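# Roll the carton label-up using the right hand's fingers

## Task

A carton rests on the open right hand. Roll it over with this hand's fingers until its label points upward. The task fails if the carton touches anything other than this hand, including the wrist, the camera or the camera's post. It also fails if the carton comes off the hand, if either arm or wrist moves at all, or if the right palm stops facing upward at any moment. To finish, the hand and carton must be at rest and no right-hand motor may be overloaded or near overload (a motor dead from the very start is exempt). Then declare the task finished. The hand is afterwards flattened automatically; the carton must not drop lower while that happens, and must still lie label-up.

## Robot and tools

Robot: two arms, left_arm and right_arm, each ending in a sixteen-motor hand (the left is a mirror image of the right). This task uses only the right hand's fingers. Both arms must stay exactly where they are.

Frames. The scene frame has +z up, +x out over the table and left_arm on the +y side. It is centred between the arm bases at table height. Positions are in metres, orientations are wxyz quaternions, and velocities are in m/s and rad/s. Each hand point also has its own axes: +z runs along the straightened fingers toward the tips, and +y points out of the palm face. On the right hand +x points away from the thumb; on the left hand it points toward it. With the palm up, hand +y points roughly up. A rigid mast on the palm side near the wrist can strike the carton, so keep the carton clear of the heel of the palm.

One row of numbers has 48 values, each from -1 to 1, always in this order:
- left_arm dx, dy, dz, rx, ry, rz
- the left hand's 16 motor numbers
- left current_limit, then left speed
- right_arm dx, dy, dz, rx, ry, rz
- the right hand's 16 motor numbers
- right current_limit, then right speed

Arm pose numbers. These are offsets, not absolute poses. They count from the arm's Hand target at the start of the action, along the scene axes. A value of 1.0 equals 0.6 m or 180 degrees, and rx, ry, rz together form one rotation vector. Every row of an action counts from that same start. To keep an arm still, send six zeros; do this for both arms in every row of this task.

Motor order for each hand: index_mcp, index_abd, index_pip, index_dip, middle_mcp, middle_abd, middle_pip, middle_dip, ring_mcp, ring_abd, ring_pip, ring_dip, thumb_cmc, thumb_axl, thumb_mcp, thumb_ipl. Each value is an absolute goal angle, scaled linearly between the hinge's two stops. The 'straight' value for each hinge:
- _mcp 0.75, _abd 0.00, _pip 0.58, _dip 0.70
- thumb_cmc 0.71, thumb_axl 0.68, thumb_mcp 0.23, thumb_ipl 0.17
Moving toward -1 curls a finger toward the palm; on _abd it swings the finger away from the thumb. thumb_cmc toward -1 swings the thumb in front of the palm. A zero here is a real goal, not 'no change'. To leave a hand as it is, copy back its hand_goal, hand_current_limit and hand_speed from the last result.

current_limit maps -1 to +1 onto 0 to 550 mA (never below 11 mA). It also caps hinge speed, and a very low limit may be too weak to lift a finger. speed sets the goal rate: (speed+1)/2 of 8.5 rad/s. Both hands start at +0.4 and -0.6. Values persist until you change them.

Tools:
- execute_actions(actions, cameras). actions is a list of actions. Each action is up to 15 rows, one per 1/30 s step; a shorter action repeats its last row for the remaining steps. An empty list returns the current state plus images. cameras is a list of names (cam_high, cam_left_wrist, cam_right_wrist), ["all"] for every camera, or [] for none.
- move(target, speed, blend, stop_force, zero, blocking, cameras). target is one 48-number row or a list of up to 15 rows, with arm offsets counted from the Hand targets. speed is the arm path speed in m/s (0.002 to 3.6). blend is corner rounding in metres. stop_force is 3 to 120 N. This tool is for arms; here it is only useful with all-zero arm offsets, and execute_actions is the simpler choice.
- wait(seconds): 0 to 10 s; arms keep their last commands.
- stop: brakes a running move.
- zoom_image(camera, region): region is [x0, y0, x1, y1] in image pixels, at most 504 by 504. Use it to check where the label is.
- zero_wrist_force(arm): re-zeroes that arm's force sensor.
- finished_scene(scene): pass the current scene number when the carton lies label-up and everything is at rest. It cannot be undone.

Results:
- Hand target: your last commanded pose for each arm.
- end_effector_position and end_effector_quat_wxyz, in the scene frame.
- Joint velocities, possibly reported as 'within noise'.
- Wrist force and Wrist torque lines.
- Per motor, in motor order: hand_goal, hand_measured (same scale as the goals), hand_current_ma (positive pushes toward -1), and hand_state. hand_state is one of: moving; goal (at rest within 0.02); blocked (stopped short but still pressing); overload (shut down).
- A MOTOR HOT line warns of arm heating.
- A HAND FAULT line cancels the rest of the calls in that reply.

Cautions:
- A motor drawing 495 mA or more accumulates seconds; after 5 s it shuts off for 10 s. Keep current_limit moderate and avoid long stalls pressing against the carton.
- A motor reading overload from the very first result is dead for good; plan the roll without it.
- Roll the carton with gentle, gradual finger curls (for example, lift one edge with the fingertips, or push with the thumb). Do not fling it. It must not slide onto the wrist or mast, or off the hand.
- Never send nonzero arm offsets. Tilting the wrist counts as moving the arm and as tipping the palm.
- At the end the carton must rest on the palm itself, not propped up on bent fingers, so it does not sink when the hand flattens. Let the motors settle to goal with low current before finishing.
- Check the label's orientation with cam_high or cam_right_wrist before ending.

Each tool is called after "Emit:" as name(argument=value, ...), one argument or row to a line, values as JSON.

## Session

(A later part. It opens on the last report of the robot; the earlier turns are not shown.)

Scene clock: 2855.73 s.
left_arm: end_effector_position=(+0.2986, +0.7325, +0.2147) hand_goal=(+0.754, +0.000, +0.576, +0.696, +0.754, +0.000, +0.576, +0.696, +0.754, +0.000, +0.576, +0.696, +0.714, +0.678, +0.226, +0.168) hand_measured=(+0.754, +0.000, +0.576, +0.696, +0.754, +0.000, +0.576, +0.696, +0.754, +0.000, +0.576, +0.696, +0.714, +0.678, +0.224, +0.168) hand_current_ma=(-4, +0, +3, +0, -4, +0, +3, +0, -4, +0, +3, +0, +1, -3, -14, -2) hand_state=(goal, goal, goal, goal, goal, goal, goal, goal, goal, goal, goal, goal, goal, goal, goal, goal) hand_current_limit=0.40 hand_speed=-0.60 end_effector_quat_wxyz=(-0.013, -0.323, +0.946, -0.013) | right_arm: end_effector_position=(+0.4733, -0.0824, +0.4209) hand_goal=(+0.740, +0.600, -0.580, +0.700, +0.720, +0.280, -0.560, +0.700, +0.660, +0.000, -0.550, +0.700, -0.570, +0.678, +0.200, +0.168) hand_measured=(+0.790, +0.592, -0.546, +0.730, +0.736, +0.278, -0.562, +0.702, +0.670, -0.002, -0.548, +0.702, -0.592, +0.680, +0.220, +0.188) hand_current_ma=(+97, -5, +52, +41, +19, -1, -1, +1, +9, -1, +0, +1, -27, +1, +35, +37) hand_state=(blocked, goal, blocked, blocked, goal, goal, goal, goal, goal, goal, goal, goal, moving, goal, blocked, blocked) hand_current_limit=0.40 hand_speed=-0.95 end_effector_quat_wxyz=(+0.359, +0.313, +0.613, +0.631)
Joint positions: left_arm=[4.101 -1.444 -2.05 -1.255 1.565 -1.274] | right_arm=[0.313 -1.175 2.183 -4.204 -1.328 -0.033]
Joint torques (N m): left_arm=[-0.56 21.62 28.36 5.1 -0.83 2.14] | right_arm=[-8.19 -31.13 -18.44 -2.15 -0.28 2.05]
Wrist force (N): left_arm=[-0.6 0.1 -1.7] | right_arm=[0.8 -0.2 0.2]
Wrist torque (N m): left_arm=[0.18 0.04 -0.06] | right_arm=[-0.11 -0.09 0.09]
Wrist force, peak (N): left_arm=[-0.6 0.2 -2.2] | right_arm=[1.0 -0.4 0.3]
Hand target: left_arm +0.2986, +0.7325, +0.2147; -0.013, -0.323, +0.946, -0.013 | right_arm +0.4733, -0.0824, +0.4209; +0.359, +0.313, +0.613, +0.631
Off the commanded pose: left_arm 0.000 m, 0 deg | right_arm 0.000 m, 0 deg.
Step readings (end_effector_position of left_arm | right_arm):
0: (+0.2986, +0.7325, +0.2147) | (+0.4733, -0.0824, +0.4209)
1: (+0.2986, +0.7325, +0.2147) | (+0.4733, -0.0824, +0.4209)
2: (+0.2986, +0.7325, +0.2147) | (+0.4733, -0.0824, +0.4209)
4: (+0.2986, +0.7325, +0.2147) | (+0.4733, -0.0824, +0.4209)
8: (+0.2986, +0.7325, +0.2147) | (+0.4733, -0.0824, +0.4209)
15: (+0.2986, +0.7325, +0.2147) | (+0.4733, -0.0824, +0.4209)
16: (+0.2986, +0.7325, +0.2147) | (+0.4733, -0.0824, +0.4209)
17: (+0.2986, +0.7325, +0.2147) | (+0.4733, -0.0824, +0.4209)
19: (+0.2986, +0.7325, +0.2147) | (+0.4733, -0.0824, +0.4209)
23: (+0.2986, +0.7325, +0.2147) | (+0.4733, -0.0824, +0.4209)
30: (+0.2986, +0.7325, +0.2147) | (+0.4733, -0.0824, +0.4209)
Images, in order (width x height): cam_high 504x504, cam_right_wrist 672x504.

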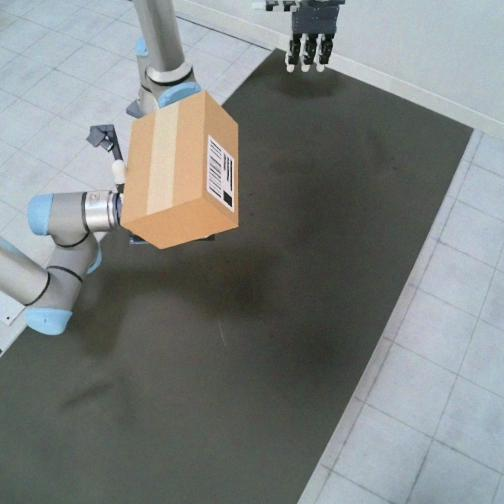

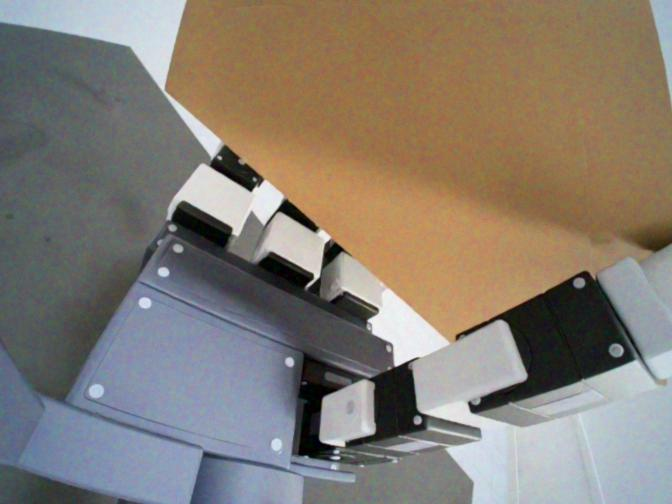

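Emit:
execute_actions(
  actions=[
    [[0,0,0,0,0,0,0.754,0,0.576,0.696,0.754,0,0.576,0.696,0.754,0,0.576,0.696,0.714,0.678,0.226,0.168,0.4,-0.6,0,0,0,0,0,0,0.74,0.6,-0.58,0.7,0.70,0.28,-0.56,0.7,0.64,0.0,-0.55,0.7,-0.57,0.678,0.27,0.168,0.4,-0.93]],
    [[0,0,0,0,0,0,0.754,0,0.576,0.696,0.754,0,0.576,0.696,0.754,0,0.576,0.696,0.714,0.678,0.226,0.168,0.4,-0.6,0,0,0,0,0,0,0.74,0.6,-0.58,0.7,0.70,0.28,-0.56,0.7,0.64,0.0,-0.55,0.7,-0.14,0.678,0.27,0.168,0.4,-0.92]],
    [[0,0,0,0,0,0,0.754,0,0.576,0.696,0.754,0,0.576,0.696,0.754,0,0.576,0.696,0.714,0.678,0.226,0.168,0.4,-0.6,0,0,0,0,0,0,0.74,0.6,-0.58,0.7,0.70,0.28,-0.56,0.7,0.64,0.0,-0.55,0.7,-0.14,0.678,0.27,0.168,0.4,-0.92]],
  ],
  cameras=["cam_high","cam_right_wrist"],
)

Emit:
zoom_image(
  camera="cam_high",
  region=[80, 80, 290, 270],
)

Scene clock: 2893.00 s.
left_arm: end_effector_position=(+0.2986, +0.7325, +0.2147) hand_goal=(+0.754, +0.000, +0.576, +0.696, +0.754, +0.000, +0.576, +0.696, +0.754, +0.000, +0.576, +0.696, +0.714, +0.678, +0.226, +0.168) hand_measured=(+0.754, +0.000, +0.576, +0.696, +0.754, +0.000, +0.576, +0.696, +0.754, +0.000, +0.576, +0.696, +0.714, +0.678, +0.224, +0.168) hand_current_ma=(-4, +0, +3, +0, -4, +0, +3, +0, -4, +0, +3, +0, +1, -3, -14, -2) hand_state=(goal, goal, goal, goal, goal, goal, goal, goal, goal, goal, goal, goal, goal, goal, goal, goal) hand_current_limit=0.40 hand_speed=-0.60 end_effector_quat_wxyz=(-0.013, -0.323, +0.946, -0.013) | right_arm: end_effector_position=(+0.4733, -0.0824, +0.4209) hand_goal=(+0.740, +0.600, -0.580, +0.700, +0.700, +0.280, -0.560, +0.700, +0.640, +0.000, -0.550, +0.700, -0.140, +0.678, +0.270, +0.168) hand_measured=(+0.780, +0.596, -0.566, +0.708, +0.716, +0.278, -0.562, +0.702, +0.658, -0.002, -0.548, +0.702, -0.136, +0.678, +0.280, +0.174) hand_current_ma=(+73, -2, +13, +5, +19, -1, +0, +1, +19, -1, +0, +1, +2, +0, +13, +5) hand_state=(blocked, goal, goal, goal, goal, goal, goal, goal, goal, goal, goal, goal, goal, goal, goal, goal) hand_current_limit=0.40 hand_speed=-0.92 end_effector_quat_wxyz=(+0.359, +0.313, +0.613, +0.631)
Joint positions: left_arm=[4.101 -1.444 -2.05 -1.255 1.565 -1.274] | right_arm=[0.313 -1.175 2.183 -4.204 -1.328 -0.033]
Joint torques (N m): left_arm=[-0.61 21.3 27.42 5.1 -0.74 2.24] | right_arm=[-8.33 -29.58 -17.23 -1.95 -0.57 1.97]
Wrist force (N): left_arm=[-0.6 0.1 -1.8] | right_arm=[0.8 -0.2 0.1]
Wrist torque (N m): left_arm=[0.19 0.05 -0.06] | right_arm=[-0.13 -0.10 0.13]
Wrist force, peak (N): left_arm=[-0.5 0.2 -2.2] | right_arm=[1.3 0.2 0.2]
Hand target: left_arm +0.2986, +0.7325, +0.2147; -0.013, -0.323, +0.946, -0.013 | right_arm +0.4733, -0.0824, +0.4209; +0.359, +0.313, +0.613, +0.631
Off the commanded pose: left_arm 0.000 m, 0 deg | right_arm 0.000 m, 0 deg.
Step readings (end_effector_position of left_arm | right_arm):
0: (+0.2986, +0.7325, +0.2147) | (+0.4733, -0.0824, +0.4209)
1: (+0.2986, +0.7325, +0.2147) | (+0.4733, -0.0824, +0.4209)
2: (+0.2986, +0.7325, +0.2147) | (+0.4733, -0.0824, +0.4209)
4: (+0.2986, +0.7325, +0.2147) | (+0.4733, -0.0824, +0.4209)
8: (+0.2986, +0.7325, +0.2147) | (+0.4733, -0.0824, +0.4209)
15: (+0.2986, +0.7325, +0.2147) | (+0.4733, -0.0824, +0.4209)
16: (+0.2986, +0.7325, +0.2147) | (+0.4733, -0.0824, +0.4209)
17: (+0.2986, +0.7325, +0.2147) | (+0.4733, -0.0824, +0.4209)
19: (+0.2986, +0.7325, +0.2147) | (+0.4733, -0.0824, +0.4209)
23: (+0.2986, +0.7325, +0.2147) | (+0.4733, -0.0824, +0.4209)
30: (+0.2986, +0.7325, +0.2147) | (+0.4733, -0.0824, +0.4209)
31: (+0.2986, +0.7325, +0.2147) | (+0.4733, -0.0824, +0.4209)
32: (+0.2986, +0.7325, +0.2147) | (+0.4733, -0.0824, +0.4209)
34: (+0.2986, +0.7325, +0.2147) | (+0.4733, -0.0824, +0.4209)
38: (+0.2986, +0.7325, +0.2147) | (+0.4733, -0.0824, +0.4209)
45: (+0.2986, +0.7325, +0.2147) | (+0.4733, -0.0824, +0.4209)
Images, in order (width x height): cam_high 504x504, cam_right_wrist 672x504.

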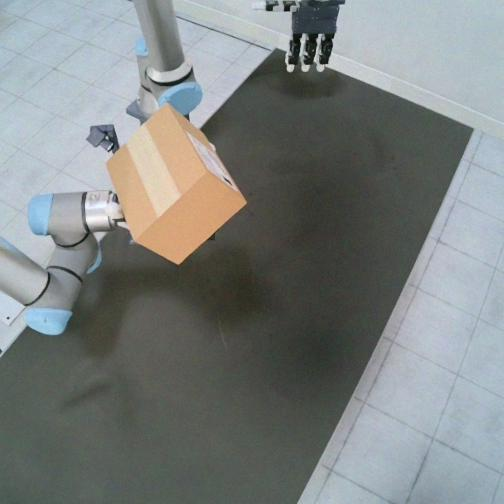

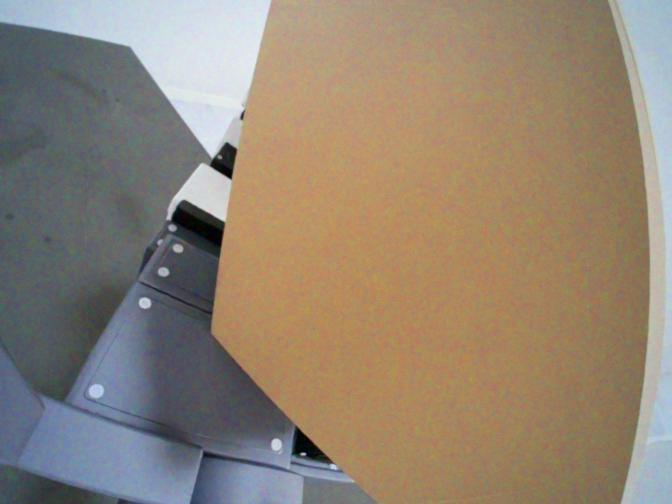

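Scaled by 2.400.

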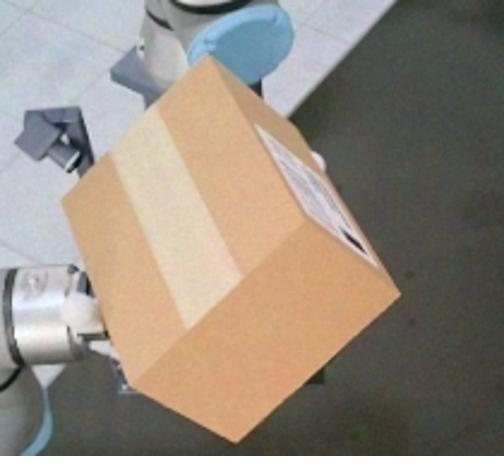

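Emit:
execute_actions(
  actions=[
    [[0,0,0,0,0,0,0.754,0,0.576,0.696,0.754,0,0.576,0.696,0.754,0,0.576,0.696,0.714,0.678,0.226,0.168,0.4,-0.6,0,0,0,0,0,0,0.74,0.6,-0.58,0.7,0.70,0.28,-0.56,0.7,0.64,0.0,-0.55,0.7,-0.14,0.678,0.1,0.168,0.4,-0.93]],
  ],
  cameras=["cam_high","cam_right_wrist"],
)

Emit:
zoom_image(
  camera="cam_high",
  region=[80, 80, 290, 270],
)

Scene clock: 2945.13 s.
left_arm: end_effector_position=(+0.2986, +0.7325, +0.2147) hand_goal=(+0.754, +0.000, +0.576, +0.696, +0.754, +0.000, +0.576, +0.696, +0.754, +0.000, +0.576, +0.696, +0.714, +0.678, +0.226, +0.168) hand_measured=(+0.754, +0.000, +0.576, +0.696, +0.754, +0.000, +0.576, +0.696, +0.754, +0.000, +0.576, +0.696, +0.714, +0.678, +0.224, +0.168) hand_current_ma=(-4, +0, +3, +0, -4, +0, +3, +0, -4, +0, +3, +0, +1, -3, -14, -2) hand_state=(goal, goal, goal, goal, goal, goal, goal, goal, goal, goal, goal, goal, goal, goal, goal, goal) hand_current_limit=0.40 hand_speed=-0.60 end_effector_quat_wxyz=(-0.013, -0.323, +0.946, -0.013) | right_arm: end_effector_position=(+0.4733, -0.0824, +0.4209) hand_goal=(+0.740, +0.600, -0.580, +0.700, +0.700, +0.280, -0.560, +0.700, +0.640, +0.000, -0.550, +0.700, -0.140, +0.678, +0.100, +0.168) hand_measured=(+0.790, +0.588, -0.560, +0.710, +0.718, +0.278, -0.554, +0.702, +0.658, -0.002, -0.546, +0.702, -0.118, +0.678, +0.224, +0.188) hand_current_ma=(+97, -8, +21, +7, +19, -1, +4, +1, +19, -1, +2, +1, +27, +0, +383, +33) hand_state=(blocked, goal, goal, goal, goal, goal, goal, goal, goal, goal, goal, goal, blocked, goal, blocked, goal) hand_current_limit=0.40 hand_speed=-0.93 end_effector_quat_wxyz=(+0.359, +0.313, +0.613, +0.631)
Joint positions: left_arm=[4.101 -1.444 -2.05 -1.255 1.565 -1.274] | right_arm=[0.313 -1.175 2.183 -4.204 -1.328 -0.033]
Joint torques (N m): left_arm=[-0.98 21.68 28.42 5.06 -0.71 2.32] | right_arm=[-8.55 -28.5 -16.81 -1.85 -1.25 1.74]
Wrist force (N): left_arm=[-0.5 0.1 -1.8] | right_arm=[0.9 0.1 0.1]
Wrist torque (N m): left_arm=[0.17 0.04 -0.05] | right_arm=[-0.09 -0.10 0.14]
Wrist force, peak (N): left_arm=[-0.3 0.3 -2.2] | right_arm=[1.2 0.2 0.2]
Hand target: left_arm +0.2986, +0.7325, +0.2147; -0.013, -0.323, +0.946, -0.013 | right_arm +0.4733, -0.0824, +0.4209; +0.359, +0.313, +0.613, +0.631
Off the commanded pose: left_arm 0.000 m, 0 deg | right_arm 0.000 m, 0 deg.
Step readings (end_effector_position of left_arm | right_arm):
0: (+0.2986, +0.7325, +0.2147) | (+0.4733, -0.0824, +0.4209)
1: (+0.2986, +0.7325, +0.2147) | (+0.4733, -0.0824, +0.4209)
2: (+0.2986, +0.7325, +0.2147) | (+0.4733, -0.0824, +0.4209)
4: (+0.2986, +0.7325, +0.2147) | (+0.4733, -0.0824, +0.4209)
8: (+0.2986, +0.7325, +0.2147) | (+0.4733, -0.0824, +0.4209)
15: (+0.2986, +0.7325, +0.2147) | (+0.4733, -0.0824, +0.4209)
Images, in order (width x height): cam_high 504x504, cam_right_wrist 672x504.

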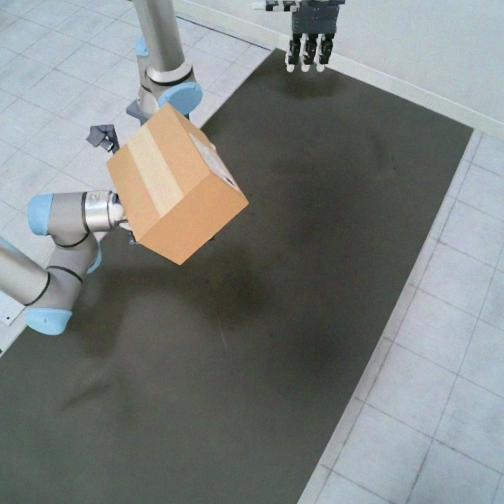

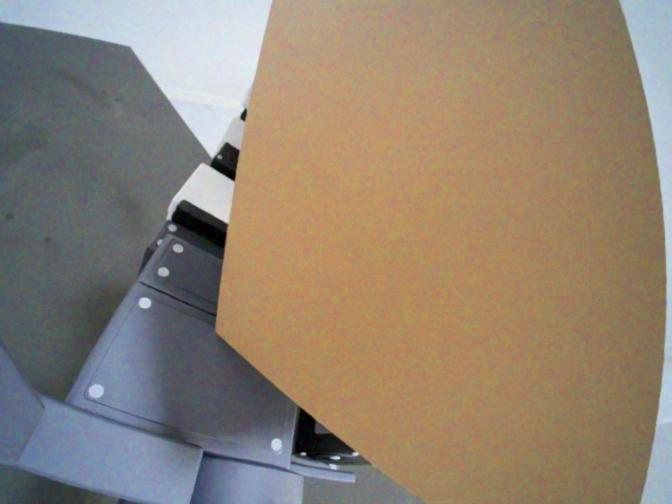

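Scaled by 2.400.

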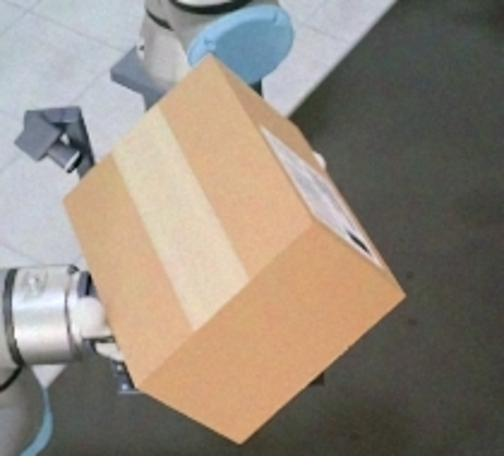

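Emit:
execute_actions(
  actions=[
    [[0,0,0,0,0,0,0.754,0,0.576,0.696,0.754,0,0.576,0.696,0.754,0,0.576,0.696,0.714,0.678,0.226,0.168,0.4,-0.6,0,0,0,0,0,0,0.74,0.6,-0.45,0.7,0.70,0.28,-0.45,0.7,0.68,0.0,-0.45,0.7,-0.14,0.678,0.18,0.168,0.4,-0.94]],
    [[0,0,0,0,0,0,0.754,0,0.576,0.696,0.754,0,0.576,0.696,0.754,0,0.576,0.696,0.714,0.678,0.226,0.168,0.4,-0.6,0,0,0,0,0,0,0.74,0.6,-0.3,0.7,0.72,0.28,-0.3,0.7,0.72,0.0,-0.3,0.7,-0.14,0.678,0.2,0.168,0.4,-0.94]],
  ],
  cameras=["cam_high","cam_right_wrist"],
)

Emit:
zoom_image(
  camera="cam_high",
  region=[80, 80, 290, 270],
)

Scene clock: 2966.30 s.
left_arm: end_effector_position=(+0.2986, +0.7325, +0.2147) hand_goal=(+0.754, +0.000, +0.576, +0.696, +0.754, +0.000, +0.576, +0.696, +0.754, +0.000, +0.576, +0.696, +0.714, +0.678, +0.226, +0.168) hand_measured=(+0.754, +0.000, +0.576, +0.696, +0.754, +0.000, +0.576, +0.696, +0.754, +0.000, +0.576, +0.696, +0.714, +0.678, +0.224, +0.168) hand_current_ma=(-4, +0, +3, +0, -4, +0, +3, +0, -4, +0, +3, +0, +1, -3, -14, -2) hand_state=(goal, goal, goal, goal, goal, goal, goal, goal, goal, goal, goal, goal, goal, goal, goal, goal) hand_current_limit=0.40 hand_speed=-0.60 end_effector_quat_wxyz=(-0.013, -0.323, +0.946, -0.013) | right_arm: end_effector_position=(+0.4733, -0.0824, +0.4209) hand_goal=(+0.740, +0.600, -0.300, +0.700, +0.720, +0.280, -0.300, +0.700, +0.720, +0.000, -0.300, +0.700, -0.140, +0.678, +0.200, +0.168) hand_measured=(+0.776, +0.596, -0.296, +0.704, +0.726, +0.278, -0.302, +0.702, +0.726, -0.002, -0.302, +0.702, -0.124, +0.678, +0.202, +0.172) hand_current_ma=(+58, -2, +2, +2, +3, -1, +0, +1, +4, -1, +0, +1, +16, +0, +1, +2) hand_state=(blocked, goal, goal, goal, goal, goal, goal, goal, goal, goal, goal, goal, goal, goal, goal, goal) hand_current_limit=0.40 hand_speed=-0.94 end_effector_quat_wxyz=(+0.359, +0.313, +0.613, +0.631)
Joint positions: left_arm=[4.101 -1.444 -2.05 -1.255 1.565 -1.274] | right_arm=[0.313 -1.175 2.183 -4.204 -1.328 -0.033]
Joint torques (N m): left_arm=[-1.35 21.74 28.48 5.02 -0.91 2.18] | right_arm=[-8.6 -28.04 -16.65 -1.83 -1.38 1.29]
Wrist force (N): left_arm=[-0.3 0.2 -1.7] | right_arm=[0.8 0.0 0.3]
Wrist torque (N m): left_arm=[0.18 0.01 -0.04] | right_arm=[-0.09 -0.09 0.15]
Wrist force, peak (N): left_arm=[-0.5 0.2 -2.2] | right_arm=[1.2 0.2 0.2]
Hand target: left_arm +0.2986, +0.7325, +0.2147; -0.013, -0.323, +0.946, -0.013 | right_arm +0.4733, -0.0824, +0.4209; +0.359, +0.313, +0.613, +0.631
Off the commanded pose: left_arm 0.000 m, 0 deg | right_arm 0.000 m, 0 deg.
Step readings (end_effector_position of left_arm | right_arm):
0: (+0.2986, +0.7325, +0.2147) | (+0.4733, -0.0824, +0.4209)
1: (+0.2986, +0.7325, +0.2147) | (+0.4733, -0.0824, +0.4209)
2: (+0.2986, +0.7325, +0.2147) | (+0.4733, -0.0824, +0.4209)
4: (+0.2986, +0.7325, +0.2147) | (+0.4733, -0.0824, +0.4209)
8: (+0.2986, +0.7325, +0.2147) | (+0.4733, -0.0824, +0.4209)
15: (+0.2986, +0.7325, +0.2147) | (+0.4733, -0.0824, +0.4209)
16: (+0.2986, +0.7325, +0.2147) | (+0.4733, -0.0824, +0.4209)
17: (+0.2986, +0.7325, +0.2147) | (+0.4733, -0.0824, +0.4209)
19: (+0.2986, +0.7325, +0.2147) | (+0.4733, -0.0824, +0.4209)
23: (+0.2986, +0.7325, +0.2147) | (+0.4733, -0.0824, +0.4209)
30: (+0.2986, +0.7325, +0.2147) | (+0.4733, -0.0824, +0.4209)
Images, in order (width x height): cam_high 504x504, cam_right_wrist 672x504.

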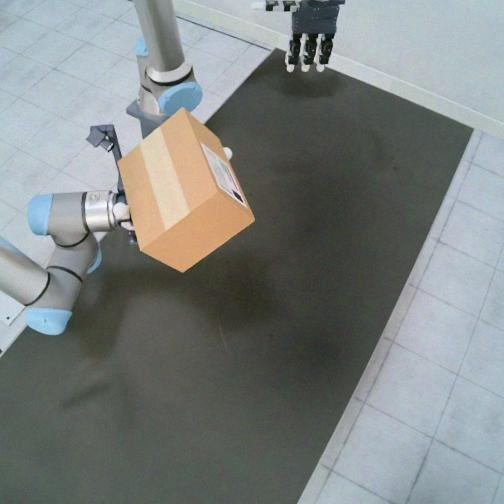

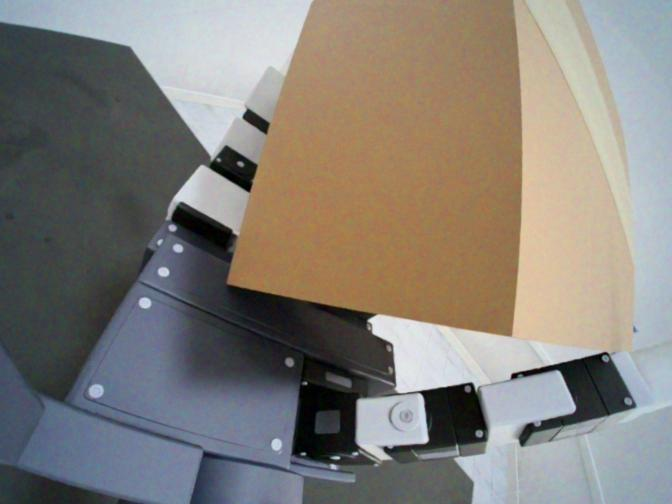

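Scaled by 2.400.

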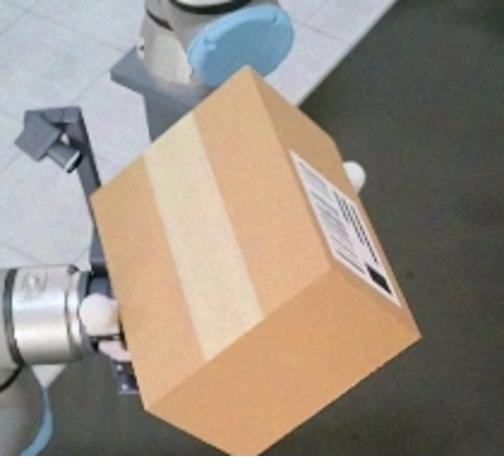

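Emit:
execute_actions(
  actions=[
    [[0,0,0,0,0,0,0.754,0,0.576,0.696,0.754,0,0.576,0.696,0.754,0,0.576,0.696,0.714,0.678,0.226,0.168,0.4,-0.6,0,0,0,0,0,0,0.72,0.6,-0.1,0.7,0.72,0.28,-0.1,0.7,0.72,0.0,-0.1,0.7,-0.14,0.678,0.22,0.168,0.4,-0.93]],
    [[0,0,0,0,0,0,0.754,0,0.576,0.696,0.754,0,0.576,0.696,0.754,0,0.576,0.696,0.714,0.678,0.226,0.168,0.4,-0.6,0,0,0,0,0,0,0.71,0.6,0.1,0.7,0.71,0.28,0.1,0.7,0.71,0.0,0.1,0.7,-0.14,0.678,0.22,0.168,0.4,-0.93]],
    [[0,0,0,0,0,0,0.754,0,0.576,0.696,0.754,0,0.576,0.696,0.754,0,0.576,0.696,0.714,0.678,0.226,0.168,0.4,-0.6,0,0,0,0,0,0,0.70,0.6,0.3,0.7,0.70,0.28,0.3,0.7,0.70,0.0,0.3,0.7,-0.14,0.678,0.22,0.168,0.4,-0.93]],
    [[0,0,0,0,0,0,0.754,0,0.576,0.696,0.754,0,0.576,0.696,0.754,0,0.576,0.696,0.714,0.678,0.226,0.168,0.4,-0.6,0,0,0,0,0,0,0.68,0.6,0.52,0.7,0.68,0.28,0.52,0.7,0.68,0.0,0.52,0.7,-0.14,0.678,0.22,0.168,0.4,-0.93]],
  ],
  cameras=["cam_high","cam_right_wrist"],
)

Emit:
zoom_image(
  camera="cam_high",
  region=[80, 80, 290, 270],
)

Scene clock: 2989.17 s.
left_arm: end_effector_position=(+0.2986, +0.7325, +0.2147) hand_goal=(+0.754, +0.000, +0.576, +0.696, +0.754, +0.000, +0.576, +0.696, +0.754, +0.000, +0.576, +0.696, +0.714, +0.678, +0.226, +0.168) hand_measured=(+0.754, +0.000, +0.576, +0.696, +0.754, +0.000, +0.576, +0.696, +0.754, +0.000, +0.576, +0.696, +0.714, +0.678, +0.224, +0.168) hand_current_ma=(-4, +0, +3, +0, -4, +0, +3, +0, -4, +0, +3, +0, +1, -3, -14, -2) hand_state=(goal, goal, goal, goal, goal, goal, goal, goal, goal, goal, goal, goal, goal, goal, goal, goal) hand_current_limit=0.40 hand_speed=-0.60 end_effector_quat_wxyz=(-0.013, -0.323, +0.946, -0.013) | right_arm: end_effector_position=(+0.4733, -0.0824, +0.4209) hand_goal=(+0.680, +0.600, +0.520, +0.700, +0.680, +0.280, +0.520, +0.700, +0.680, +0.000, +0.520, +0.700, -0.140, +0.678, +0.220, +0.168) hand_measured=(+0.708, +0.598, +0.522, +0.704, +0.700, +0.278, +0.522, +0.702, +0.700, -0.002, +0.520, +0.702, -0.130, +0.678, +0.222, +0.170) hand_current_ma=(+42, -1, +1, +2, +23, -1, +1, +1, +25, -1, +0, +1, +9, +0, +1, +1) hand_state=(blocked, goal, goal, goal, goal, goal, goal, goal, blocked, goal, goal, goal, goal, goal, goal, goal) hand_current_limit=0.40 hand_speed=-0.93 end_effector_quat_wxyz=(+0.359, +0.313, +0.613, +0.631)
Joint positions: left_arm=[4.101 -1.444 -2.05 -1.255 1.565 -1.274] | right_arm=[0.313 -1.175 2.183 -4.204 -1.328 -0.033]
Joint torques (N m): left_arm=[-1.07 21.87 28.26 5.17 -0.81 2.25] | right_arm=[-8.46 -27.57 -15.9 -1.83 -1.42 1.14]
Wrist force (N): left_arm=[-0.5 0.2 -2.0] | right_arm=[0.7 0.0 0.1]
Wrist torque (N m): left_arm=[0.20 0.03 -0.05] | right_arm=[-0.03 -0.08 0.16]
Wrist force, peak (N): left_arm=[-0.6 0.2 -2.2] | right_arm=[1.1 -0.3 0.1]
Hand target: left_arm +0.2986, +0.7325, +0.2147; -0.013, -0.323, +0.946, -0.013 | right_arm +0.4733, -0.0824, +0.4209; +0.359, +0.313, +0.613, +0.631
Off the commanded pose: left_arm 0.000 m, 0 deg | right_arm 0.000 m, 0 deg.
Step readings (end_effector_position of left_arm | right_arm):
0: (+0.2986, +0.7325, +0.2147) | (+0.4733, -0.0824, +0.4209)
1: (+0.2986, +0.7325, +0.2147) | (+0.4733, -0.0824, +0.4209)
2: (+0.2986, +0.7325, +0.2147) | (+0.4733, -0.0824, +0.4209)
4: (+0.2986, +0.7325, +0.2147) | (+0.4733, -0.0824, +0.4209)
8: (+0.2986, +0.7325, +0.2147) | (+0.4733, -0.0824, +0.4209)
15: (+0.2986, +0.7325, +0.2147) | (+0.4733, -0.0824, +0.4209)
16: (+0.2986, +0.7325, +0.2147) | (+0.4733, -0.0824, +0.4209)
17: (+0.2986, +0.7325, +0.2147) | (+0.4733, -0.0824, +0.4209)
19: (+0.2986, +0.7325, +0.2147) | (+0.4733, -0.0824, +0.4209)
23: (+0.2986, +0.7325, +0.2147) | (+0.4733, -0.0824, +0.4209)
30: (+0.2986, +0.7325, +0.2147) | (+0.4733, -0.0824, +0.4209)
31: (+0.2986, +0.7325, +0.2147) | (+0.4733, -0.0824, +0.4209)
32: (+0.2986, +0.7325, +0.2147) | (+0.4733, -0.0824, +0.4209)
34: (+0.2986, +0.7325, +0.2147) | (+0.4733, -0.0824, +0.4209)
38: (+0.2986, +0.7325, +0.2147) | (+0.4733, -0.0824, +0.4209)
45: (+0.2986, +0.7325, +0.2147) | (+0.4733, -0.0824, +0.4209)
46: (+0.2986, +0.7325, +0.2147) | (+0.4733, -0.0824, +0.4209)
47: (+0.2986, +0.7325, +0.2147) | (+0.4733, -0.0824, +0.4209)
49: (+0.2986, +0.7325, +0.2147) | (+0.4733, -0.0824, +0.4209)
53: (+0.2986, +0.7325, +0.2147) | (+0.4733, -0.0824, +0.4209)
60: (+0.2986, +0.7325, +0.2147) | (+0.4733, -0.0824, +0.4209)
Images, in order (width x height): cam_high 504x504, cam_right_wrist 672x504.

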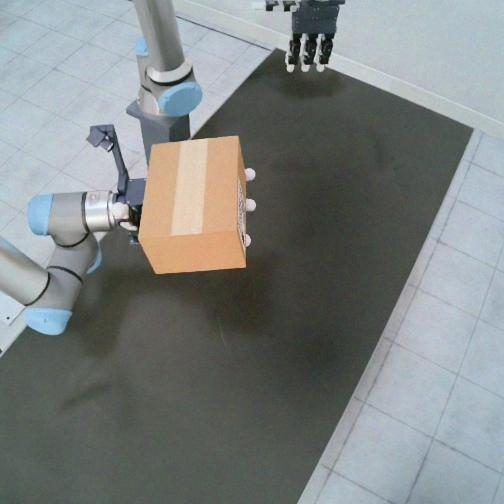

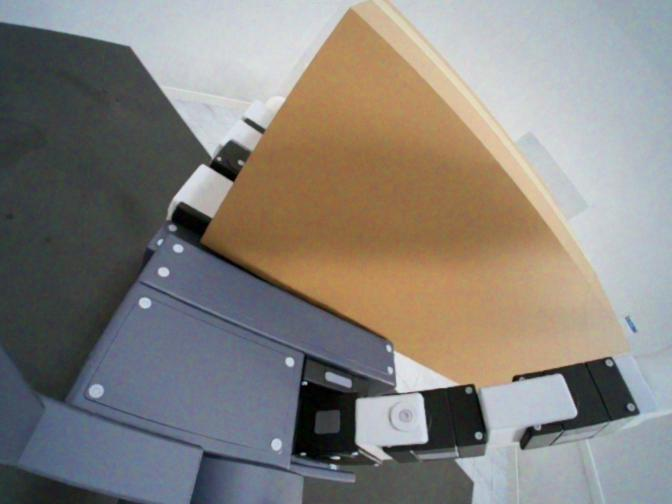

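Scaled by 2.400.

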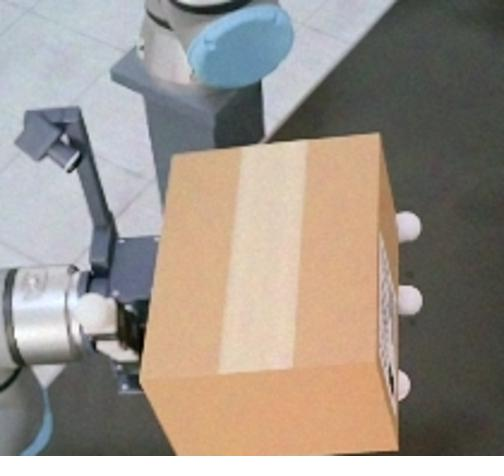

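Emit:
execute_actions(
  actions=[
    [[0,0,0,0,0,0,0.754,0,0.576,0.696,0.754,0,0.576,0.696,0.754,0,0.576,0.696,0.714,0.678,0.226,0.168,0.4,-0.6,0,0,0,0,0,0,0.65,0.6,0.54,0.7,0.65,0.28,0.54,0.7,0.65,0.0,0.54,0.7,-0.2,0.678,0.05,0.168,0.4,-0.9]],
    [[0,0,0,0,0,0,0.754,0,0.576,0.696,0.754,0,0.576,0.696,0.754,0,0.576,0.696,0.714,0.678,0.226,0.168,0.4,-0.6,0,0,0,0,0,0,0.65,0.6,0.54,0.7,0.65,0.28,0.54,0.7,0.65,0.0,0.54,0.7,-0.2,0.678,-0.1,0.168,0.4,-0.9]],
  ],
  cameras=["cam_high","cam_right_wrist"],
)

Emit:
zoom_image(
  camera="cam_high",
  region=[80, 80, 290, 270],
)

Scene clock: 3099.30 s.
left_arm: end_effector_position=(+0.2986, +0.7325, +0.2147) hand_goal=(+0.754, +0.000, +0.576, +0.696, +0.754, +0.000, +0.576, +0.696, +0.754, +0.000, +0.576, +0.696, +0.714, +0.678, +0.226, +0.168) hand_measured=(+0.754, +0.000, +0.576, +0.696, +0.754, +0.000, +0.576, +0.696, +0.754, +0.000, +0.576, +0.696, +0.714, +0.678, +0.224, +0.168) hand_current_ma=(-4, +0, +3, +0, -4, +0, +3, +0, -4, +0, +3, +0, +1, -3, -14, -2) hand_state=(goal, goal, goal, goal, goal, goal, goal, goal, goal, goal, goal, goal, goal, goal, goal, goal) hand_current_limit=0.40 hand_speed=-0.60 end_effector_quat_wxyz=(-0.013, -0.323, +0.946, -0.013) | right_arm: end_effector_position=(+0.4733, -0.0824, +0.4209) hand_goal=(+0.650, +0.600, +0.540, +0.700, +0.650, +0.280, +0.540, +0.700, +0.650, +0.000, +0.540, +0.700, -0.200, +0.678, -0.100, +0.168) hand_measured=(+0.682, +0.592, +0.554, +0.704, +0.676, +0.278, +0.548, +0.702, +0.670, -0.002, +0.540, +0.702, -0.206, +0.678, -0.002, +0.190) hand_current_ma=(+48, -4, +12, +2, +36, +0, +5, +1, +26, -1, +0, +1, -4, +0, +374, +39) hand_state=(blocked, goal, goal, goal, blocked, goal, goal, goal, blocked, goal, goal, goal, goal, goal, blocked, blocked) hand_current_limit=0.40 hand_speed=-0.90 end_effector_quat_wxyz=(+0.359, +0.313, +0.613, +0.631)
Joint positions: left_arm=[4.101 -1.444 -2.05 -1.255 1.565 -1.274] | right_arm=[0.313 -1.175 2.183 -4.204 -1.328 -0.033]
Joint torques (N m): left_arm=[-1.11 21.29 28.75 4.97 -0.58 2.21] | right_arm=[-2.55 -23.19 -15.92 -1.83 -1.39 0.09]
Wrist force (N): left_arm=[-0.6 0.2 -2.0] | right_arm=[0.8 0.1 0.4]
Wrist torque (N m): left_arm=[0.21 0.04 -0.06] | right_arm=[-0.01 -0.09 0.16]
Wrist force, peak (N): left_arm=[-0.4 0.3 -2.3] | right_arm=[1.2 0.2 0.2]
Hand target: left_arm +0.2986, +0.7325, +0.2147; -0.013, -0.323, +0.946, -0.013 | right_arm +0.4733, -0.0824, +0.4209; +0.359, +0.313, +0.613, +0.631
Off the commanded pose: left_arm 0.000 m, 0 deg | right_arm 0.000 m, 0 deg.
Step readings (end_effector_position of left_arm | right_arm):
0: (+0.2986, +0.7325, +0.2147) | (+0.4733, -0.0824, +0.4209)
1: (+0.2986, +0.7325, +0.2147) | (+0.4733, -0.0824, +0.4209)
2: (+0.2986, +0.7325, +0.2147) | (+0.4733, -0.0824, +0.4209)
4: (+0.2986, +0.7325, +0.2147) | (+0.4733, -0.0824, +0.4209)
8: (+0.2986, +0.7325, +0.2147) | (+0.4733, -0.0824, +0.4209)
15: (+0.2986, +0.7325, +0.2147) | (+0.4733, -0.0824, +0.4209)
16: (+0.2986, +0.7325, +0.2147) | (+0.4733, -0.0824, +0.4209)
17: (+0.2986, +0.7325, +0.2147) | (+0.4733, -0.0824, +0.4209)
19: (+0.2986, +0.7325, +0.2147) | (+0.4733, -0.0824, +0.4209)
23: (+0.2986, +0.7325, +0.2147) | (+0.4733, -0.0824, +0.4209)
30: (+0.2986, +0.7325, +0.2147) | (+0.4733, -0.0824, +0.4209)
Images, in order (width x height): cam_high 504x504, cam_right_wrist 672x504.

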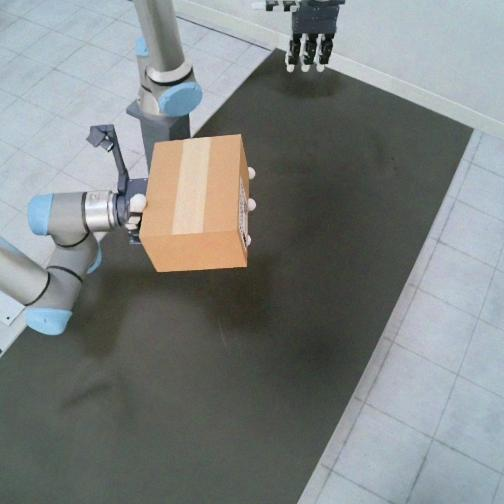

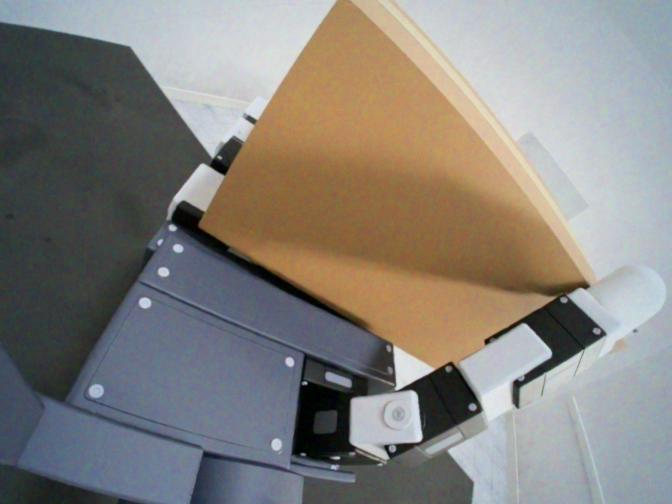

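Scaled by 2.400.

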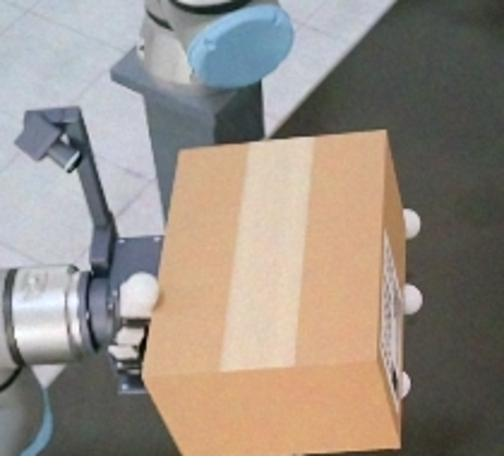

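Emit:
execute_actions(
  actions=[
    [[0,0,0,0,0,0,0.754,0,0.576,0.696,0.754,0,0.576,0.696,0.754,0,0.576,0.696,0.714,0.678,0.226,0.168,0.4,-0.6,0,0,0,0,0,0,0.65,0.22,0.54,0.7,0.65,-0.1,0.54,0.7,0.65,-0.38,0.54,0.7,-0.62,0.678,-0.1,0.168,0.4,-0.93]],
  ],
  cameras=["cam_high","cam_right_wrist"],
)

Emit:
zoom_image(
  camera="cam_high",
  region=[80, 80, 290, 270],
)

Scene clock: 3108.13 s.
left_arm: end_effector_position=(+0.2986, +0.7325, +0.2147) hand_goal=(+0.754, +0.000, +0.576, +0.696, +0.754, +0.000, +0.576, +0.696, +0.754, +0.000, +0.576, +0.696, +0.714, +0.678, +0.226, +0.168) hand_measured=(+0.754, +0.000, +0.576, +0.696, +0.754, +0.000, +0.576, +0.696, +0.754, +0.000, +0.576, +0.696, +0.714, +0.678, +0.224, +0.168) hand_current_ma=(-4, +0, +3, +0, -4, +0, +3, +0, -4, +0, +3, +0, +1, -3, -14, -2) hand_state=(goal, goal, goal, goal, goal, goal, goal, goal, goal, goal, goal, goal, goal, goal, goal, goal) hand_current_limit=0.40 hand_speed=-0.60 end_effector_quat_wxyz=(-0.013, -0.323, +0.946, -0.013) | right_arm: end_effector_position=(+0.4733, -0.0824, +0.4209) hand_goal=(+0.650, +0.220, +0.540, +0.700, +0.650, -0.100, +0.540, +0.700, +0.650, -0.380, +0.540, +0.700, -0.620, +0.678, -0.100, +0.168) hand_measured=(+0.678, +0.224, +0.550, +0.704, +0.676, -0.094, +0.550, +0.702, +0.670, -0.378, +0.542, +0.702, -0.618, +0.678, -0.100, +0.170) hand_current_ma=(+42, +1, +8, +2, +36, +3, +8, +1, +26, +1, +1, +1, +1, +0, +0, +1) hand_state=(blocked, goal, goal, goal, blocked, goal, goal, goal, blocked, goal, goal, goal, goal, goal, goal, goal) hand_current_limit=0.40 hand_speed=-0.93 end_effector_quat_wxyz=(+0.359, +0.313, +0.613, +0.631)
Joint positions: left_arm=[4.101 -1.444 -2.05 -1.255 1.565 -1.274] | right_arm=[0.313 -1.175 2.183 -4.204 -1.328 -0.033]
Joint torques (N m): left_arm=[-0.96 20.92 28.47 5.02 -0.63 2.4] | right_arm=[-2.27 -22.94 -15.24 -1.89 -1.27 0.08]
Wrist force (N): left_arm=[-0.6 0.1 -1.8] | right_arm=[0.7 -0.1 0.1]
Wrist torque (N m): left_arm=[0.18 0.05 -0.06] | right_arm=[0.00 -0.06 0.06]
Wrist force, peak (N): left_arm=[-0.6 0.3 -2.2] | right_arm=[1.2 -0.1 0.1]
Hand target: left_arm +0.2986, +0.7325, +0.2147; -0.013, -0.323, +0.946, -0.013 | right_arm +0.4733, -0.0824, +0.4209; +0.359, +0.313, +0.613, +0.631
Off the commanded pose: left_arm 0.000 m, 0 deg | right_arm 0.000 m, 0 deg.
Step readings (end_effector_position of left_arm | right_arm):
0: (+0.2986, +0.7325, +0.2147) | (+0.4733, -0.0824, +0.4209)
1: (+0.2986, +0.7325, +0.2147) | (+0.4733, -0.0824, +0.4209)
2: (+0.2986, +0.7325, +0.2147) | (+0.4733, -0.0824, +0.4209)
4: (+0.2986, +0.7325, +0.2147) | (+0.4733, -0.0824, +0.4209)
8: (+0.2986, +0.7325, +0.2147) | (+0.4733, -0.0824, +0.4209)
15: (+0.2986, +0.7325, +0.2147) | (+0.4733, -0.0824, +0.4209)
Images, in order (width x height): cam_high 504x504, cam_right_wrist 672x504.

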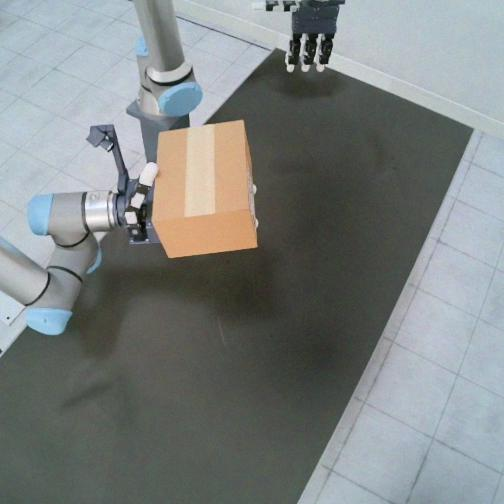

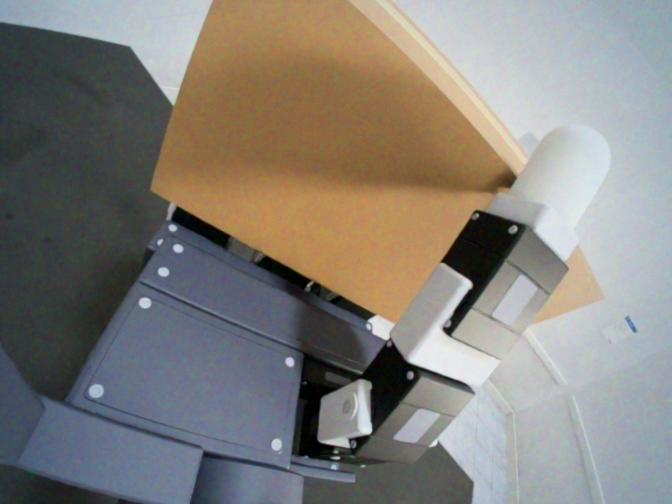

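Scaled by 2.400.

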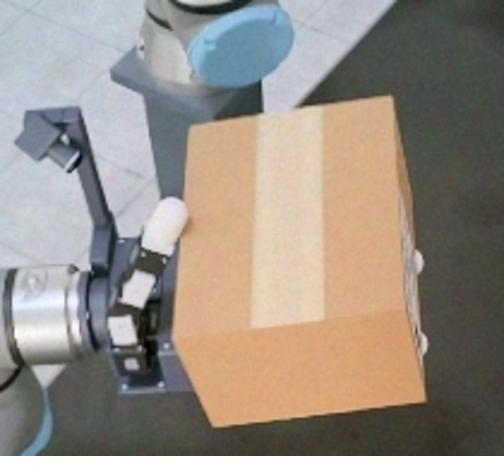

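Emit:
execute_actions(
  actions=[
    [[0,0,0,0,0,0,0.754,0,0.576,0.696,0.754,0,0.576,0.696,0.754,0,0.576,0.696,0.714,0.678,0.226,0.168,0.4,-0.6,0,0,0,0,0,0,0.65,0.22,0.54,0.7,0.65,-0.1,0.54,0.7,0.65,-0.38,0.54,0.7,-0.58,0.678,-0.25,0.15,0.4,-0.93]],
    [[0,0,0,0,0,0,0.754,0,0.576,0.696,0.754,0,0.576,0.696,0.754,0,0.576,0.696,0.714,0.678,0.226,0.168,0.4,-0.6,0,0,0,0,0,0,0.65,0.22,0.54,0.7,0.65,-0.1,0.54,0.7,0.65,-0.38,0.54,0.7,-0.58,0.678,-0.35,0.1,0.4,-0.93]],
  ],
  cameras=["cam_high","cam_right_wrist"],
)

Emit:
zoom_image(
  camera="cam_high",
  region=[80, 80, 290, 270],
)

Scene clock: 3139.97 s.
left_arm: end_effector_position=(+0.2986, +0.7325, +0.2147) hand_goal=(+0.754, +0.000, +0.576, +0.696, +0.754, +0.000, +0.576, +0.696, +0.754, +0.000, +0.576, +0.696, +0.714, +0.678, +0.226, +0.168) hand_measured=(+0.754, +0.000, +0.576, +0.696, +0.754, +0.000, +0.576, +0.696, +0.754, +0.000, +0.576, +0.696, +0.714, +0.678, +0.224, +0.168) hand_current_ma=(-4, +0, +3, +0, -4, +0, +3, +0, -4, +0, +3, +0, +1, -3, -14, -2) hand_state=(goal, goal, goal, goal, goal, goal, goal, goal, goal, goal, goal, goal, goal, goal, goal, goal) hand_current_limit=0.40 hand_speed=-0.60 end_effector_quat_wxyz=(-0.013, -0.323, +0.946, -0.013) | right_arm: end_effector_position=(+0.4733, -0.0824, +0.4209) hand_goal=(+0.650, +0.220, +0.540, +0.700, +0.650, -0.100, +0.540, +0.700, +0.650, -0.380, +0.540, +0.700, -0.580, +0.678, -0.350, +0.100) hand_measured=(+0.680, +0.222, +0.552, +0.704, +0.676, -0.096, +0.552, +0.702, +0.670, -0.378, +0.542, +0.702, -0.600, +0.676, -0.118, +0.160) hand_current_ma=(+46, +1, +11, +2, +35, +1, +9, +1, +25, +1, +1, +1, -23, -1, +385, +188) hand_state=(blocked, goal, goal, goal, blocked, goal, goal, goal, blocked, goal, goal, goal, blocked, goal, blocked, blocked) hand_current_limit=0.40 hand_speed=-0.93 end_effector_quat_wxyz=(+0.359, +0.313, +0.613, +0.631)
Joint positions: left_arm=[4.101 -1.444 -2.05 -1.255 1.565 -1.274] | right_arm=[0.313 -1.175 2.183 -4.204 -1.328 -0.033]
Joint torques (N m): left_arm=[-1.13 21.23 27.73 5 -0.62 2.38] | right_arm=[0.99 -23.8 -13.21 -2.59 -0.49 -0.23]
Wrist force (N): left_arm=[-0.4 0.1 -2.1] | right_arm=[0.8 0.0 0.0]
Wrist torque (N m): left_arm=[0.20 0.03 -0.05] | right_arm=[0.01 -0.08 0.07]
Wrist force, peak (N): left_arm=[-0.5 0.3 -2.3] | right_arm=[1.1 -0.2 0.5]
Hand target: left_arm +0.2986, +0.7325, +0.2147; -0.013, -0.323, +0.946, -0.013 | right_arm +0.4733, -0.0824, +0.4209; +0.359, +0.313, +0.613, +0.631
Off the commanded pose: left_arm 0.000 m, 0 deg | right_arm 0.000 m, 0 deg.
Step readings (end_effector_position of left_arm | right_arm):
0: (+0.2986, +0.7325, +0.2147) | (+0.4733, -0.0824, +0.4209)
1: (+0.2986, +0.7325, +0.2147) | (+0.4733, -0.0824, +0.4209)
2: (+0.2986, +0.7325, +0.2147) | (+0.4733, -0.0824, +0.4209)
4: (+0.2986, +0.7325, +0.2147) | (+0.4733, -0.0824, +0.4209)
8: (+0.2986, +0.7325, +0.2147) | (+0.4733, -0.0824, +0.4209)
15: (+0.2986, +0.7325, +0.2147) | (+0.4733, -0.0824, +0.4209)
16: (+0.2986, +0.7325, +0.2147) | (+0.4733, -0.0824, +0.4209)
17: (+0.2986, +0.7325, +0.2147) | (+0.4733, -0.0824, +0.4209)
19: (+0.2986, +0.7325, +0.2147) | (+0.4733, -0.0824, +0.4209)
23: (+0.2986, +0.7325, +0.2147) | (+0.4733, -0.0824, +0.4209)
30: (+0.2986, +0.7325, +0.2147) | (+0.4733, -0.0824, +0.4209)
Images, in order (width x height): cam_high 504x504, cam_right_wrist 672x504.

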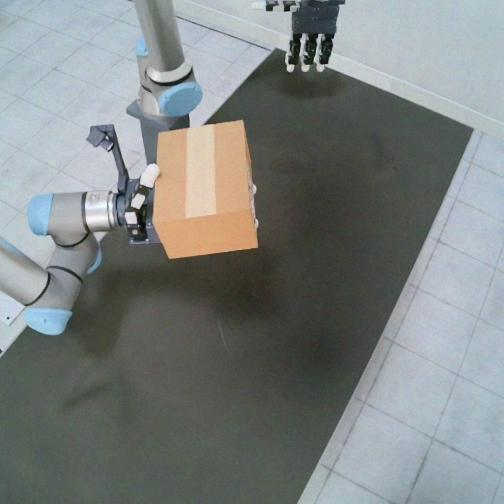

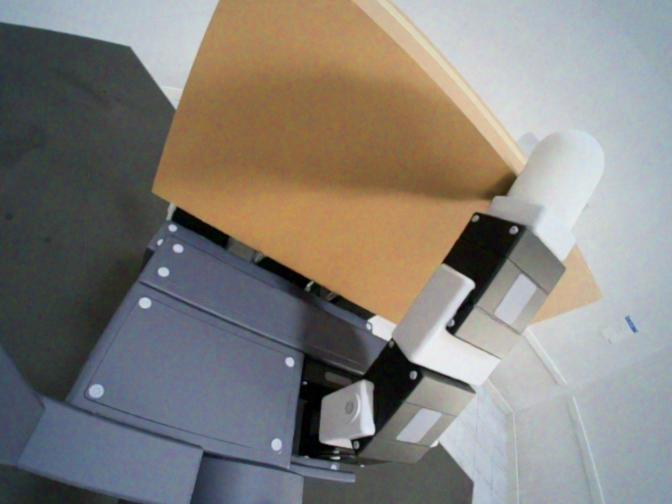

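Scaled by 2.400.

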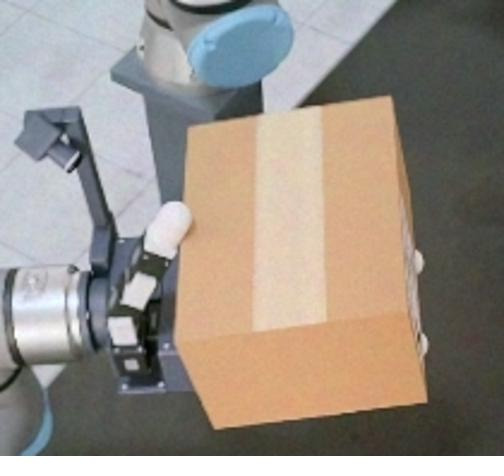

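Emit:
execute_actions(
  actions=[
    [[0,0,0,0,0,0,0.754,0,0.576,0.696,0.754,0,0.576,0.696,0.754,0,0.576,0.696,0.714,0.678,0.226,0.168,0.4,-0.6,0,0,0,0,0,0,0.66,0.22,0.68,0.74,0.66,-0.1,0.68,0.74,0.66,-0.38,0.68,0.74,-0.58,0.678,-0.25,0.1,0.5,-0.93]],
    [[0,0,0,0,0,0,0.754,0,0.576,0.696,0.754,0,0.576,0.696,0.754,0,0.576,0.696,0.714,0.678,0.226,0.168,0.4,-0.6,0,0,0,0,0,0,0.66,0.22,0.68,0.74,0.66,-0.1,0.68,0.74,0.66,-0.38,0.68,0.74,-0.58,0.678,-0.3,0.1,0.5,-0.93]],
  ],
  cameras=["cam_high","cam_right_wrist"],
)

Emit:
zoom_image(
  camera="cam_high",
  region=[80, 80, 290, 270],
)

Scene clock: 3156.07 s.
left_arm: end_effector_position=(+0.2986, +0.7325, +0.2147) hand_goal=(+0.754, +0.000, +0.576, +0.696, +0.754, +0.000, +0.576, +0.696, +0.754, +0.000, +0.576, +0.696, +0.714, +0.678, +0.226, +0.168) hand_measured=(+0.754, +0.000, +0.576, +0.696, +0.754, +0.000, +0.576, +0.696, +0.754, +0.000, +0.576, +0.696, +0.714, +0.678, +0.224, +0.168) hand_current_ma=(-4, +0, +3, +0, -4, +0, +3, +0, -4, +0, +3, +0, +1, -3, -14, -2) hand_state=(goal, goal, goal, goal, goal, goal, goal, goal, goal, goal, goal, goal, goal, goal, goal, goal) hand_current_limit=0.40 hand_speed=-0.60 end_effector_quat_wxyz=(-0.013, -0.323, +0.946, -0.013) | right_arm: end_effector_position=(+0.4733, -0.0824, +0.4209) hand_goal=(+0.660, +0.220, +0.680, +0.740, +0.660, -0.100, +0.680, +0.740, +0.660, -0.380, +0.680, +0.740, -0.580, +0.678, -0.300, +0.100) hand_measured=(+0.684, +0.222, +0.678, +0.738, +0.678, -0.098, +0.680, +0.738, +0.672, -0.378, +0.680, +0.738, -0.590, +0.676, -0.132, +0.154) hand_current_ma=(+33, +0, +0, -1, +20, +1, +0, -1, +12, +1, +0, -1, -8, -1, +412, +158) hand_state=(blocked, goal, goal, goal, goal, goal, goal, goal, goal, goal, goal, goal, goal, goal, blocked, blocked) hand_current_limit=0.50 hand_speed=-0.93 end_effector_quat_wxyz=(+0.359, +0.313, +0.613, +0.631)
Joint positions: left_arm=[4.101 -1.444 -2.05 -1.255 1.565 -1.274] | right_arm=[0.313 -1.175 2.183 -4.204 -1.328 -0.033]
Joint torques (N m): left_arm=[-0.95 21.05 27.88 5.02 -0.66 2.27] | right_arm=[3.73 -23.88 -13.43 -2.62 -0.12 -0.4]
Wrist force (N): left_arm=[-0.6 0.2 -1.8] | right_arm=[0.7 -0.2 0.4]
Wrist torque (N m): left_arm=[0.19 0.05 -0.06] | right_arm=[-0.03 -0.07 0.06]
Wrist force, peak (N): left_arm=[-0.5 0.1 -2.2] | right_arm=[1.2 -0.2 0.2]
Hand target: left_arm +0.2986, +0.7325, +0.2147; -0.013, -0.323, +0.946, -0.013 | right_arm +0.4733, -0.0824, +0.4209; +0.359, +0.313, +0.613, +0.631
Off the commanded pose: left_arm 0.000 m, 0 deg | right_arm 0.000 m, 0 deg.
Step readings (end_effector_position of left_arm | right_arm):
0: (+0.2986, +0.7325, +0.2147) | (+0.4733, -0.0824, +0.4209)
1: (+0.2986, +0.7325, +0.2147) | (+0.4733, -0.0824, +0.4209)
2: (+0.2986, +0.7325, +0.2147) | (+0.4733, -0.0824, +0.4209)
4: (+0.2986, +0.7325, +0.2147) | (+0.4733, -0.0824, +0.4209)
8: (+0.2986, +0.7325, +0.2147) | (+0.4733, -0.0824, +0.4209)
15: (+0.2986, +0.7325, +0.2147) | (+0.4733, -0.0824, +0.4209)
16: (+0.2986, +0.7325, +0.2147) | (+0.4733, -0.0824, +0.4209)
17: (+0.2986, +0.7325, +0.2147) | (+0.4733, -0.0824, +0.4209)
19: (+0.2986, +0.7325, +0.2147) | (+0.4733, -0.0824, +0.4209)
23: (+0.2986, +0.7325, +0.2147) | (+0.4733, -0.0824, +0.4209)
30: (+0.2986, +0.7325, +0.2147) | (+0.4733, -0.0824, +0.4209)
Images, in order (width x height): cam_high 504x504, cam_right_wrist 672x504.

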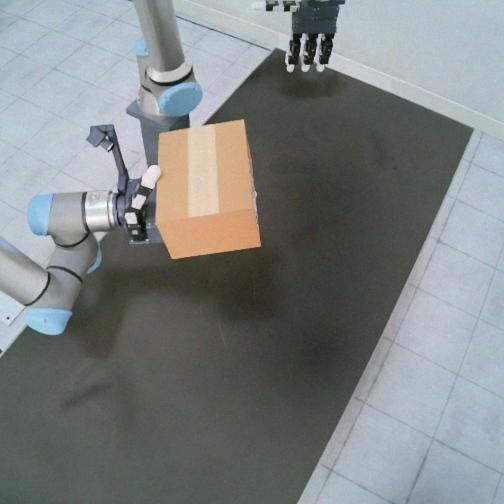

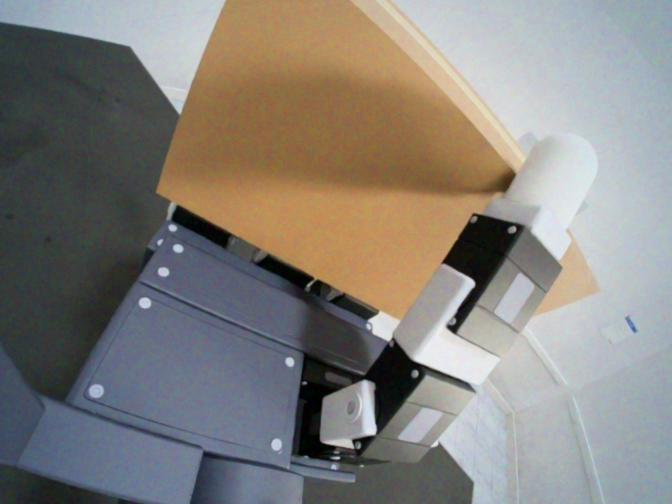

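Scaled by 2.400.

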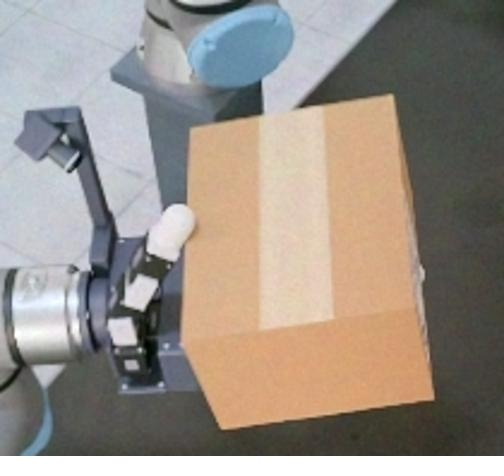

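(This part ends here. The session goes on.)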